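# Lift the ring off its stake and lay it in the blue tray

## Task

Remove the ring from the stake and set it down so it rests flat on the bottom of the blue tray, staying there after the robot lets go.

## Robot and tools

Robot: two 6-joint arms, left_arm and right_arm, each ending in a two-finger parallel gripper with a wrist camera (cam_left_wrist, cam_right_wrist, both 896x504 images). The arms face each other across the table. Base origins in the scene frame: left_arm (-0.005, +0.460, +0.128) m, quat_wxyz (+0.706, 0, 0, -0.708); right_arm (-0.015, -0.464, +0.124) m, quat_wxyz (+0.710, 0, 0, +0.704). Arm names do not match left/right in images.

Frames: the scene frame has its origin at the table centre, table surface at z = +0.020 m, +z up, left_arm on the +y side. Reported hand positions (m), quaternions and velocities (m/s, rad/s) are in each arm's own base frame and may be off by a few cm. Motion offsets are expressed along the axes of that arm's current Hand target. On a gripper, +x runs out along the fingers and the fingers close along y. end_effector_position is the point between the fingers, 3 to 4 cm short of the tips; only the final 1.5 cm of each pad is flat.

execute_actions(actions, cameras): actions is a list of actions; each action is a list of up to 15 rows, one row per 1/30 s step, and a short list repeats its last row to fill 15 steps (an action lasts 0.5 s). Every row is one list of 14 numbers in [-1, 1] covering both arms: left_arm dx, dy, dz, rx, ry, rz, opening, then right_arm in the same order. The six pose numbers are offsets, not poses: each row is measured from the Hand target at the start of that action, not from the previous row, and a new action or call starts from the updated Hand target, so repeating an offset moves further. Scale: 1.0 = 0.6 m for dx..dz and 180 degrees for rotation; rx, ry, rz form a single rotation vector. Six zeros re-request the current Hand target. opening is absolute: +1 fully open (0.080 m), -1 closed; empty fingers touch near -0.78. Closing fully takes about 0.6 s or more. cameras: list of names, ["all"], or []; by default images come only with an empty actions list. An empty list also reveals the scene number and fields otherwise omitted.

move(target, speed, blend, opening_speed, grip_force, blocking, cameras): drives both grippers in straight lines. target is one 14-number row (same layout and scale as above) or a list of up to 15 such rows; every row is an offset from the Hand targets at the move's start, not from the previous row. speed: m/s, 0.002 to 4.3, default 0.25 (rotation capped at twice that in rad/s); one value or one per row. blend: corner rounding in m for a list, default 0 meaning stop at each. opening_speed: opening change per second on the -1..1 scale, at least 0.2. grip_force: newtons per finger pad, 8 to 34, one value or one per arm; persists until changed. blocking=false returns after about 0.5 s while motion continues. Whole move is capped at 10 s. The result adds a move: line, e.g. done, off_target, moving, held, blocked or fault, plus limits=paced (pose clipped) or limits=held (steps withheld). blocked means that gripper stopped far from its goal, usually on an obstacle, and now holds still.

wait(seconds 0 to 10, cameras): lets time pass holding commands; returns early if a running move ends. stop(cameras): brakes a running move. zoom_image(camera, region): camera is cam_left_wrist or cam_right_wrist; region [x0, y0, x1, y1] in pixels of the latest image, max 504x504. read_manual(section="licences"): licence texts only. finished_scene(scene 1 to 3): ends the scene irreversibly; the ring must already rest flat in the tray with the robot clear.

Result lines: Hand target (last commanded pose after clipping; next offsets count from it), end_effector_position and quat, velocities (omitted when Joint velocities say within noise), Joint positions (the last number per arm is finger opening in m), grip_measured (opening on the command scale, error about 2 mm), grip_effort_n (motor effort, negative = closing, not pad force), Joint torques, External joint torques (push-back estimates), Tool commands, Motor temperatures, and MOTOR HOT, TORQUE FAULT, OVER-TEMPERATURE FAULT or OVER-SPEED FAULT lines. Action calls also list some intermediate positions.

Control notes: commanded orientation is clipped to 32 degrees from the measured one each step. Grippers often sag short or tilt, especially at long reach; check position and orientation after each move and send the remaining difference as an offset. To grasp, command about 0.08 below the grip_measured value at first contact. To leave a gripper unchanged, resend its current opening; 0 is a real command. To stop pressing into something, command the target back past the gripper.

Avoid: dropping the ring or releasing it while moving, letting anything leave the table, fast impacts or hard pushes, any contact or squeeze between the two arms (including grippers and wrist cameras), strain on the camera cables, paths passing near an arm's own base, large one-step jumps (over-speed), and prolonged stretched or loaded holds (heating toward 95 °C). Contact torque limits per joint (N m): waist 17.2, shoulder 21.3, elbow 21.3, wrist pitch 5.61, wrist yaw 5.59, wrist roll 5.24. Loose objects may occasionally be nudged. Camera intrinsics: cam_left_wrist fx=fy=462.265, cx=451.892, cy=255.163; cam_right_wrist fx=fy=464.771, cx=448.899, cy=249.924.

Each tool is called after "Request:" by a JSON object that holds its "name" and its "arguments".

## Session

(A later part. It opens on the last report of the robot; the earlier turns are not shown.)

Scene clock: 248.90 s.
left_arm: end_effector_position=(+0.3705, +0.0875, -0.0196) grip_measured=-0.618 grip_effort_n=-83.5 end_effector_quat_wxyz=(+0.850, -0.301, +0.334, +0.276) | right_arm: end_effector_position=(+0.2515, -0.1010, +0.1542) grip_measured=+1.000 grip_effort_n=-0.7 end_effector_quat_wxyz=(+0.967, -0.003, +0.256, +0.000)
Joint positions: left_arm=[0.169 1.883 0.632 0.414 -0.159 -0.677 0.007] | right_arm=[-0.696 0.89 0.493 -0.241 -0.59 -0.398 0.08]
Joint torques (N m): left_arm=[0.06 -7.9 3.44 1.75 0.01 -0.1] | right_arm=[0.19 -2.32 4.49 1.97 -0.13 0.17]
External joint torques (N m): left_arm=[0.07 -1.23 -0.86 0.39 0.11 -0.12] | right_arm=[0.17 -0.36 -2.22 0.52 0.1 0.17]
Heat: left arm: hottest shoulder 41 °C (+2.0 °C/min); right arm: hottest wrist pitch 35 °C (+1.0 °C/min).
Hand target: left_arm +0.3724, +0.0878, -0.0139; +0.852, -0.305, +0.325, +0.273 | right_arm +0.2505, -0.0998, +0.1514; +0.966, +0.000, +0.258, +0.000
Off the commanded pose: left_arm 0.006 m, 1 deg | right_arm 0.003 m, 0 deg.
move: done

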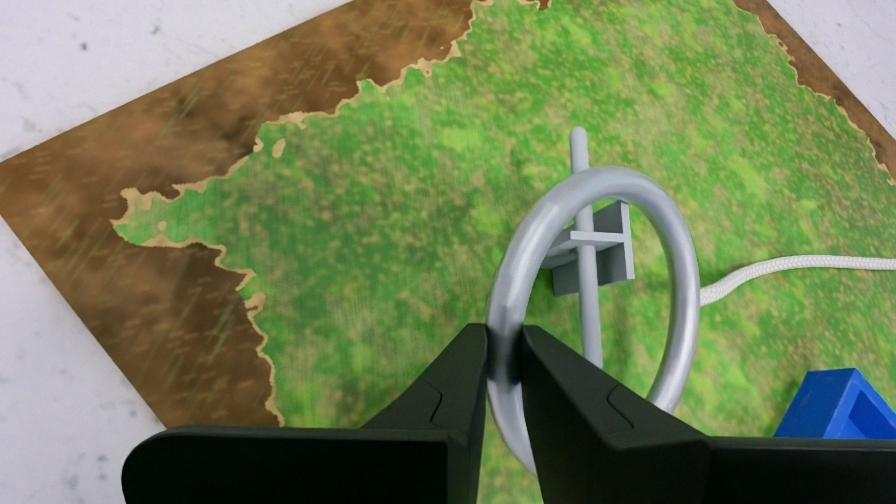

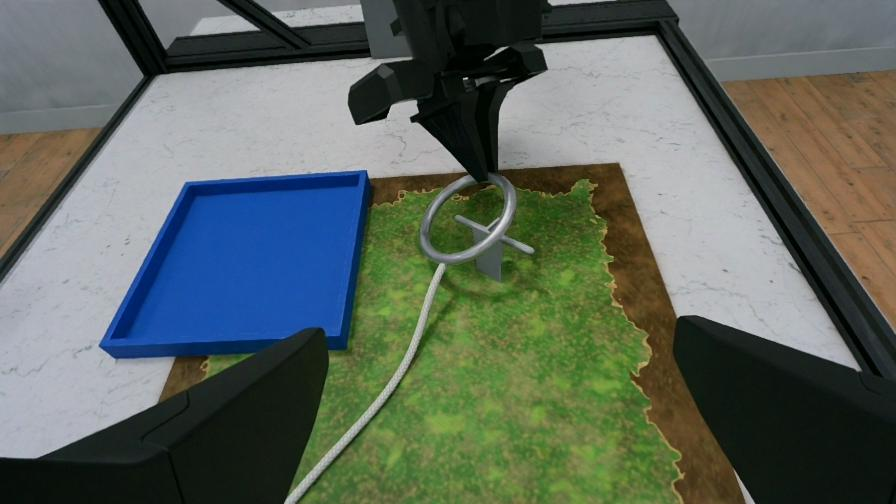

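Request:
{"name": "move", "arguments": {"target": [-0.0586,-0.023,0.0275,0,0,0,-0.9,0,0,0,0,0,0,1], "cameras": ["all"], "speed": 0.08}}

Request:
{"name": "zoom_image", "arguments": {"camera": "cam_right_wrist", "region": [400, 130, 650, 330]}}

Scene clock: 265.40 s.
left_arm: end_effector_position=(+0.3602, +0.0797, +0.0167) grip_measured=-0.618 grip_effort_n=-83.5 end_effector_quat_wxyz=(+0.848, -0.303, +0.338, +0.274) | right_arm: end_effector_position=(+0.2515, -0.1010, +0.1542) grip_measured=+1.000 grip_effort_n=-0.7 end_effector_quat_wxyz=(+0.967, -0.003, +0.256, +0.000)
Joint positions: left_arm=[0.151 1.704 0.632 0.224 -0.164 -0.693 0.007] | right_arm=[-0.696 0.89 0.493 -0.241 -0.59 -0.398 0.08]
Joint torques (N m): left_arm=[-0.21 -7.52 5.92 1.33 -0.34 -0.11] | right_arm=[0.15 -2.28 4.49 1.98 -0.14 0.15]
External joint torques (N m): left_arm=[-0.21 -1.39 0.83 -0.04 -0.23 -0.13] | right_arm=[0.16 -0.33 -2.16 0.55 0.08 0.15]
Heat: left arm: hottest shoulder 41 °C (-1.0 °C/min); right arm: hottest wrist pitch 35 °C (+1.0 °C/min).
Hand target: left_arm +0.3655, +0.0806, +0.0261; +0.852, -0.305, +0.325, +0.273 | right_arm +0.2505, -0.0998, +0.1514; +0.966, +0.000, +0.258, +0.000
Off the commanded pose: left_arm 0.011 m, 2 deg | right_arm 0.003 m, 0 deg.
move: off_target (left_arm)

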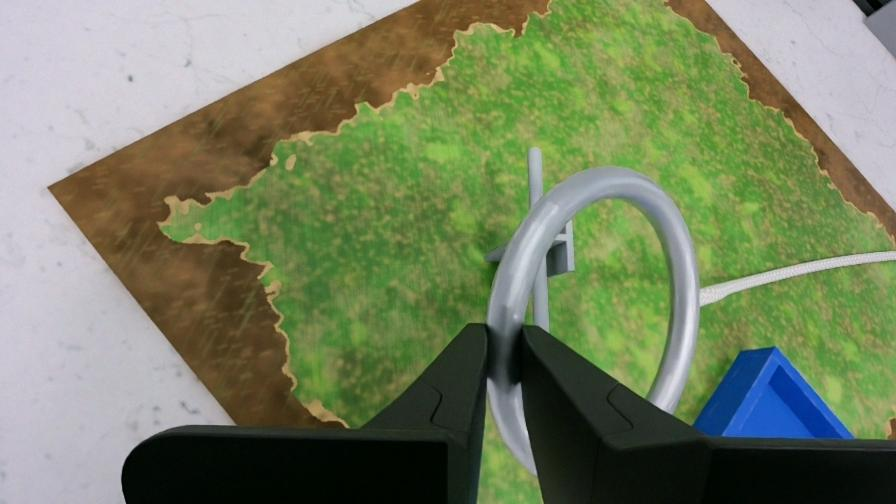

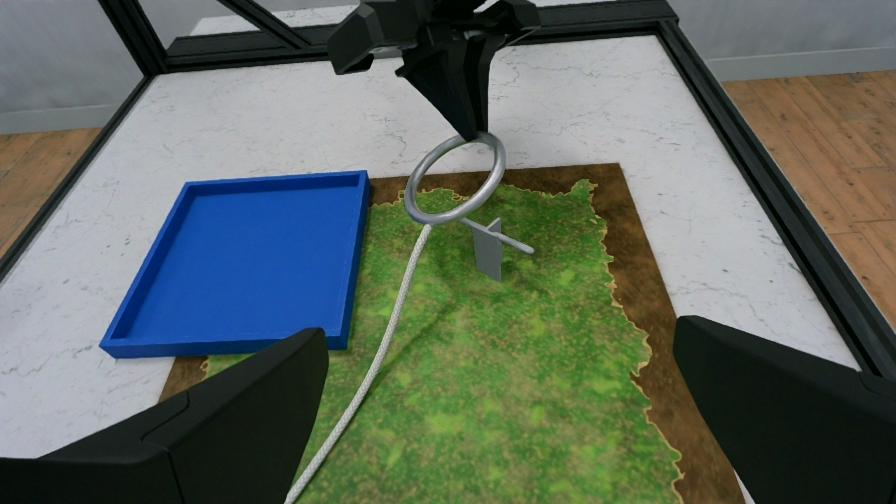

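Scaled by 2.016 from the camera's 896x504 image, which has a finer 1280x720 frame.

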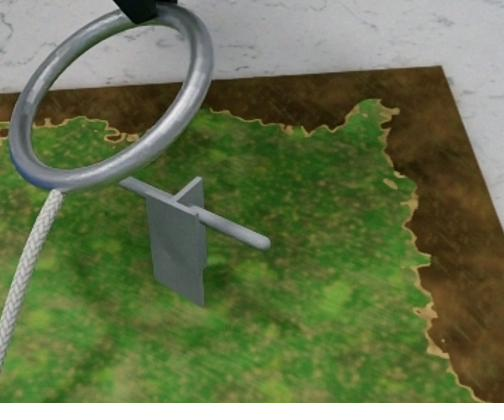

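Request:
{"name": "move", "arguments": {"target": [[-0.082,-0.134,-0.008,0.07,0.09,-0.04,-0.9,0,0,0,0,0,0,1],[-0.0435,-0.238,-0.1485,0.204,0.255,-0.124,-0.9,0,0,0,0,0,0,1]], "cameras": ["all"], "speed": 0.25, "blend": 0.03}}

Scene clock: 293.33 s.
left_arm: end_effector_position=(+0.4070, -0.0817, +0.0407) grip_measured=-0.618 grip_effort_n=-83.5 end_effector_quat_wxyz=(+0.748, -0.164, +0.628, -0.135) | right_arm: end_effector_position=(+0.2515, -0.1010, +0.1542) grip_measured=+1.000 grip_effort_n=-0.7 end_effector_quat_wxyz=(+0.967, -0.003, +0.256, +0.000)
Joint positions: left_arm=[-0.053 2.022 1.376 -0.711 0.409 -0.14 0.007] | right_arm=[-0.696 0.89 0.493 -0.241 -0.59 -0.398 0.08]
Joint torques (N m): left_arm=[-0.09 -7.35 6.56 0.44 0.59 0.14] | right_arm=[0.17 -2.34 4.47 1.98 -0.14 0.17]
External joint torques (N m): left_arm=[-0.07 1.85 0.8 -0.26 0.34 0.12] | right_arm=[0.17 -0.43 -2.13 0.56 0.08 0.16]
Heat: left arm: hottest shoulder 40 °C (-2.0 °C/min); right arm: hottest wrist pitch 35 °C (+1.0 °C/min).
Hand target: left_arm +0.4091, -0.0833, +0.0400; +0.747, -0.165, +0.628, -0.140 | right_arm +0.2505, -0.0998, +0.1514; +0.966, +0.000, +0.258, +0.000
Off the commanded pose: left_arm 0.003 m, 1 deg | right_arm 0.003 m, 0 deg.
move: done

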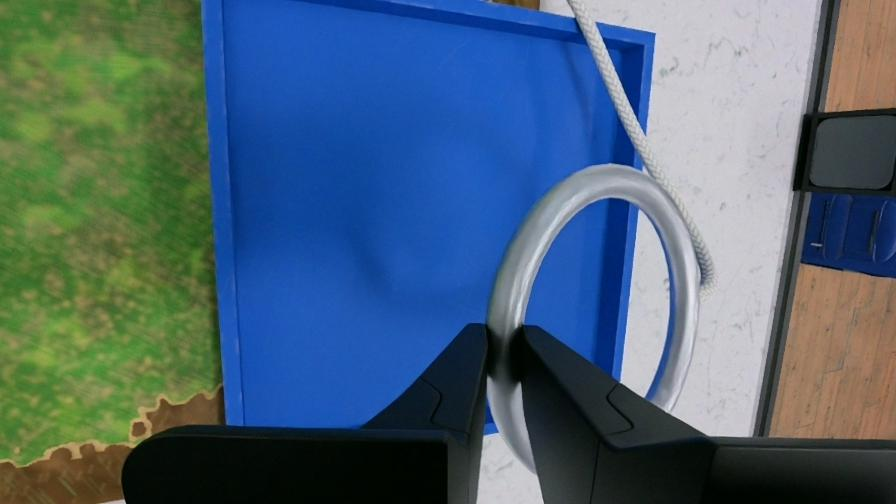

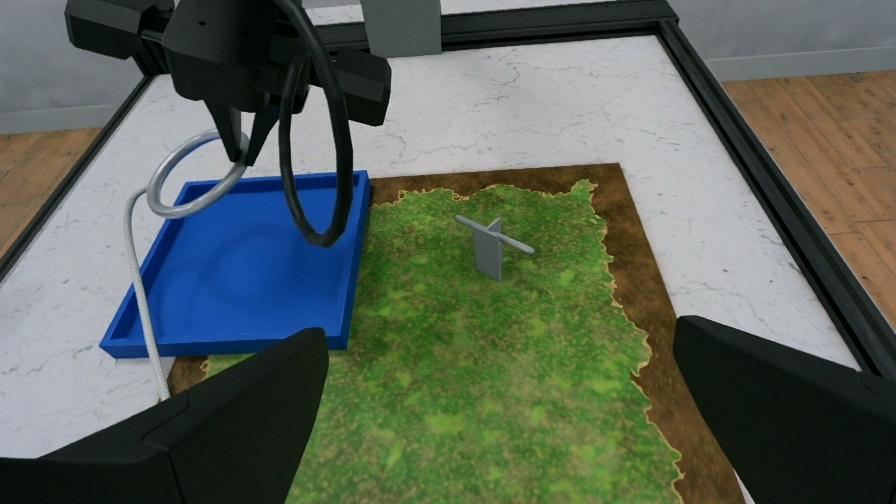

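Request:
{"name": "move", "arguments": {"target": [0.150,0.088,-0.0045,0,0,0,-0.9,0,0,0,0,0,0,1], "cameras": ["all"], "speed": 0.06}}

Request:
{"name": "zoom_image", "arguments": {"camera": "cam_right_wrist", "region": [100, 130, 400, 380]}}

Scene clock: 312.33 s.
left_arm: end_effector_position=(+0.4248, -0.0741, -0.0543) grip_measured=-0.618 grip_effort_n=-83.5 end_effector_quat_wxyz=(+0.752, -0.165, +0.622, -0.143) | right_arm: end_effector_position=(+0.2515, -0.1010, +0.1542) grip_measured=+1.000 grip_effort_n=-0.7 end_effector_quat_wxyz=(+0.967, -0.003, +0.256, +0.000)
Joint positions: left_arm=[-0.027 2.263 1.329 -0.418 0.428 -0.108 0.007] | right_arm=[-0.696 0.89 0.493 -0.241 -0.59 -0.398 0.08]
Joint torques (N m): left_arm=[0.09 -7 4.14 0.94 0.16 0.08] | right_arm=[0.19 -2.33 4.54 1.97 -0.16 0.16]
External joint torques (N m): left_arm=[0.1 2.96 -0.8 0.24 -0.1 0.06] | right_arm=[0.17 -0.38 -2.11 0.54 0.07 0.16]
Heat: left arm: hottest shoulder 42 °C (+1.0 °C/min); right arm: hottest wrist pitch 35 °C (+0.0 °C/min).
Hand target: left_arm +0.4219, -0.0731, -0.0630; +0.747, -0.165, +0.628, -0.140 | right_arm +0.2505, -0.0998, +0.1514; +0.966, +0.000, +0.258, +0.000
Off the commanded pose: left_arm 0.009 m, 1 deg | right_arm 0.003 m, 0 deg.
move: off_target (left_arm)

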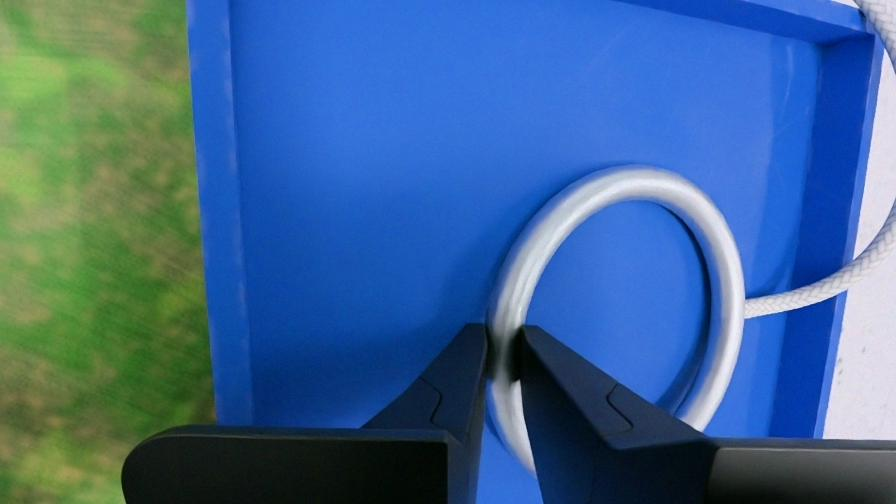

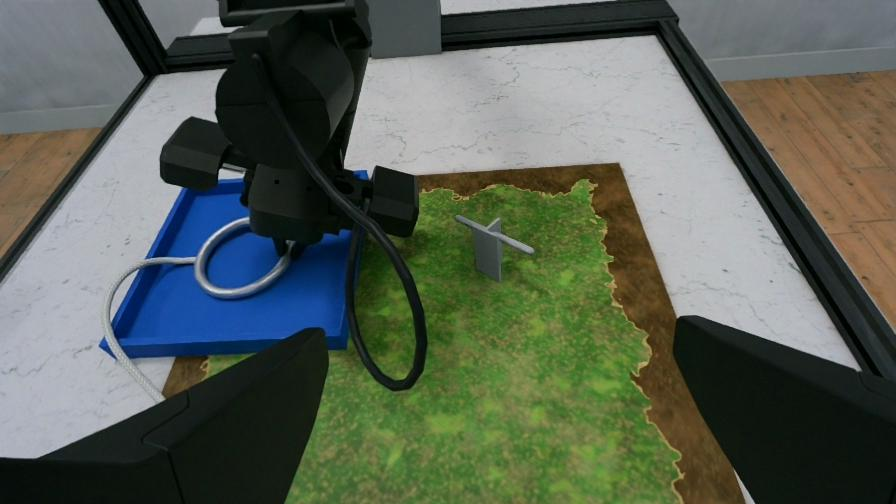

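Scaled by 1.680 from the camera's 896x504 image, which has a finer 1280x720 frame.

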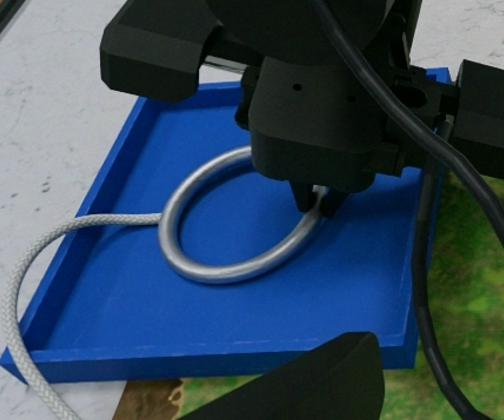

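Request:
{"name": "move", "arguments": {"target": [[0.030,0.014,-0.005,0,0,0,-0.9,0,0,0,0,0,0,1]], "cameras": ["all"], "speed": 0.05}}

Scene clock: 318.93 s.
left_arm: end_effector_position=(+0.4318, -0.0763, -0.0610) grip_measured=-0.618 grip_effort_n=-83.5 end_effector_quat_wxyz=(+0.760, -0.168, +0.609, -0.151) | right_arm: end_effector_position=(+0.2515, -0.1010, +0.1542) grip_measured=+1.000 grip_effort_n=-0.7 end_effector_quat_wxyz=(+0.967, -0.003, +0.256, +0.000)
Joint positions: left_arm=[-0.027 2.288 1.328 -0.361 0.442 -0.108 0.007] | right_arm=[-0.696 0.89 0.493 -0.241 -0.59 -0.398 0.08]
Joint torques (N m): left_arm=[0.01 -4.36 3.02 1.07 -0.36 0.07] | right_arm=[0.17 -2.39 4.51 1.99 -0.14 0.15]
External joint torques (N m): left_arm=[0.01 5.57 -1.84 0.33 -0.61 0.05] | right_arm=[0.18 -0.46 -2.13 0.56 0.08 0.15]
Heat: left arm: hottest shoulder 42 °C (+1.0 °C/min); right arm: hottest wrist pitch 35 °C (+0.0 °C/min).
Hand target: left_arm +0.4220, -0.0733, -0.0830; +0.747, -0.165, +0.628, -0.140 | right_arm +0.2505, -0.0998, +0.1514; +0.966, +0.000, +0.258, +0.000
Off the commanded pose: left_arm 0.024 m, 3 deg | right_arm 0.003 m, 0 deg.
move: off_target (left_arm)

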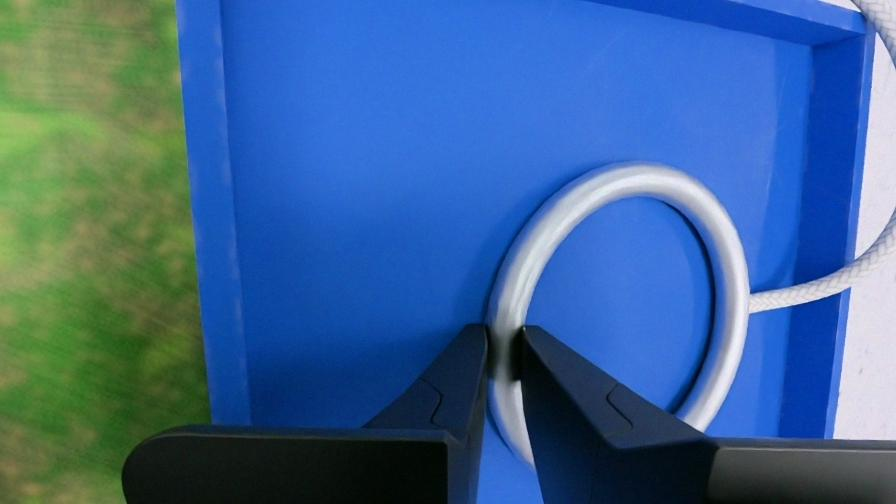

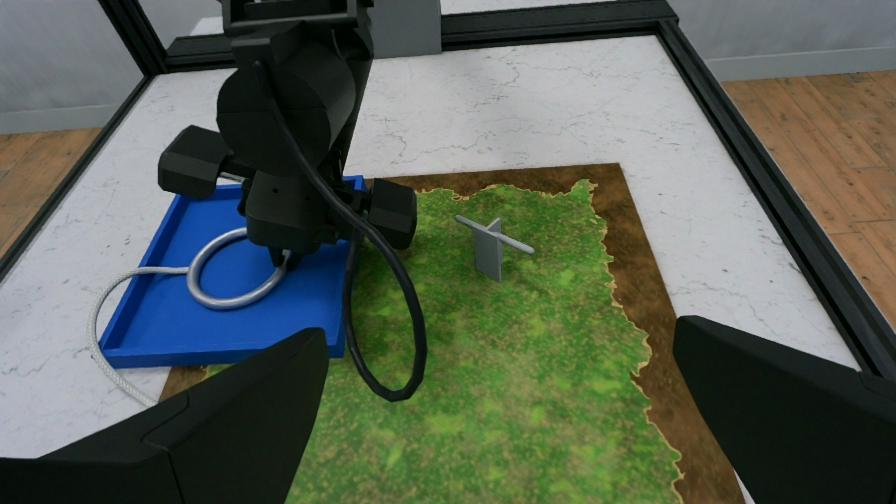

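Request:
{"name": "move", "arguments": {"target": [[-0.018,-0.0085,0.003,0,0,0,-0.9,0,0,0,0,0,0,1],[-0.018,-0.0085,0.003,0,0,0,-0.25,0,0,0,0,0,0,1],[-0.22,-0.0085,0.003,0,0,0,-0.25,0,0,0,0,0,0,1]], "cameras": ["all"], "speed": 0.1, "opening_speed": 0.5}}

Scene clock: 331.37 s.
left_arm: end_effector_position=(+0.3990, -0.0227, +0.0314) grip_measured=-0.254 grip_effort_n=17.0 end_effector_quat_wxyz=(+0.743, -0.166, +0.634, -0.136) | right_arm: end_effector_position=(+0.2515, -0.1010, +0.1542) grip_measured=+1.000 grip_effort_n=-0.7 end_effector_quat_wxyz=(+0.967, -0.003, +0.256, +0.000)
Joint positions: left_arm=[0.105 2.041 1.37 -0.773 0.442 0.033 0.024] | right_arm=[-0.696 0.89 0.493 -0.241 -0.59 -0.398 0.08]
Joint torques (N m): left_arm=[0.06 -9.65 5.82 0.24 0.46 0.18] | right_arm=[0.2 -2.33 4.53 1.97 -0.12 0.16]
External joint torques (N m): left_arm=[0.07 -0.6 0.3 -0.32 0.19 0.16] | right_arm=[0.2 -0.38 -2.23 0.51 0.1 0.16]
Heat: left arm: hottest shoulder 40 °C (+0.0 °C/min); right arm: hottest wrist pitch 35 °C (+0.0 °C/min).
Hand target: left_arm +0.4012, -0.0228, +0.0372; +0.747, -0.165, +0.628, -0.140 | right_arm +0.2505, -0.0998, +0.1514; +0.966, +0.000, +0.258, +0.000
Off the commanded pose: left_arm 0.006 m, 1 deg | right_arm 0.003 m, 0 deg.
move: done; target 2's new opening was sent with left_arm's hand 0.015 m and 3 deg from that target

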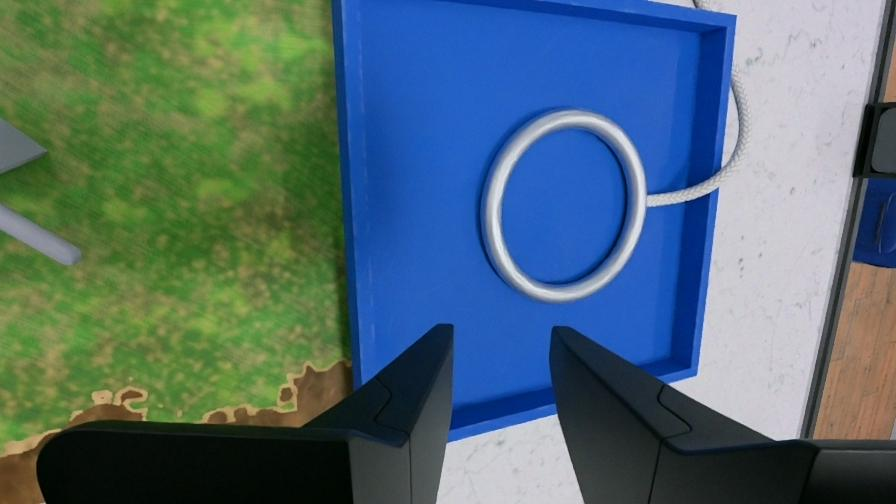

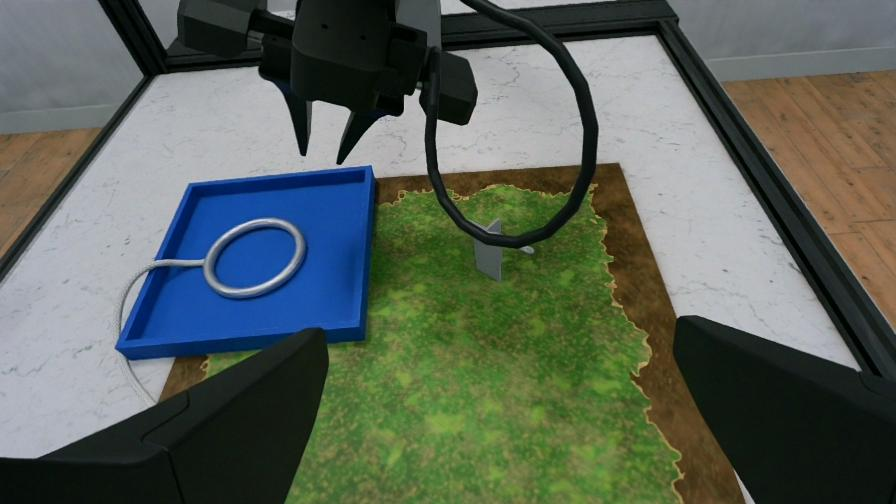

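Request:
{"name": "finished_scene", "arguments": {"scene": 2}}

The scene is finished: the task was done.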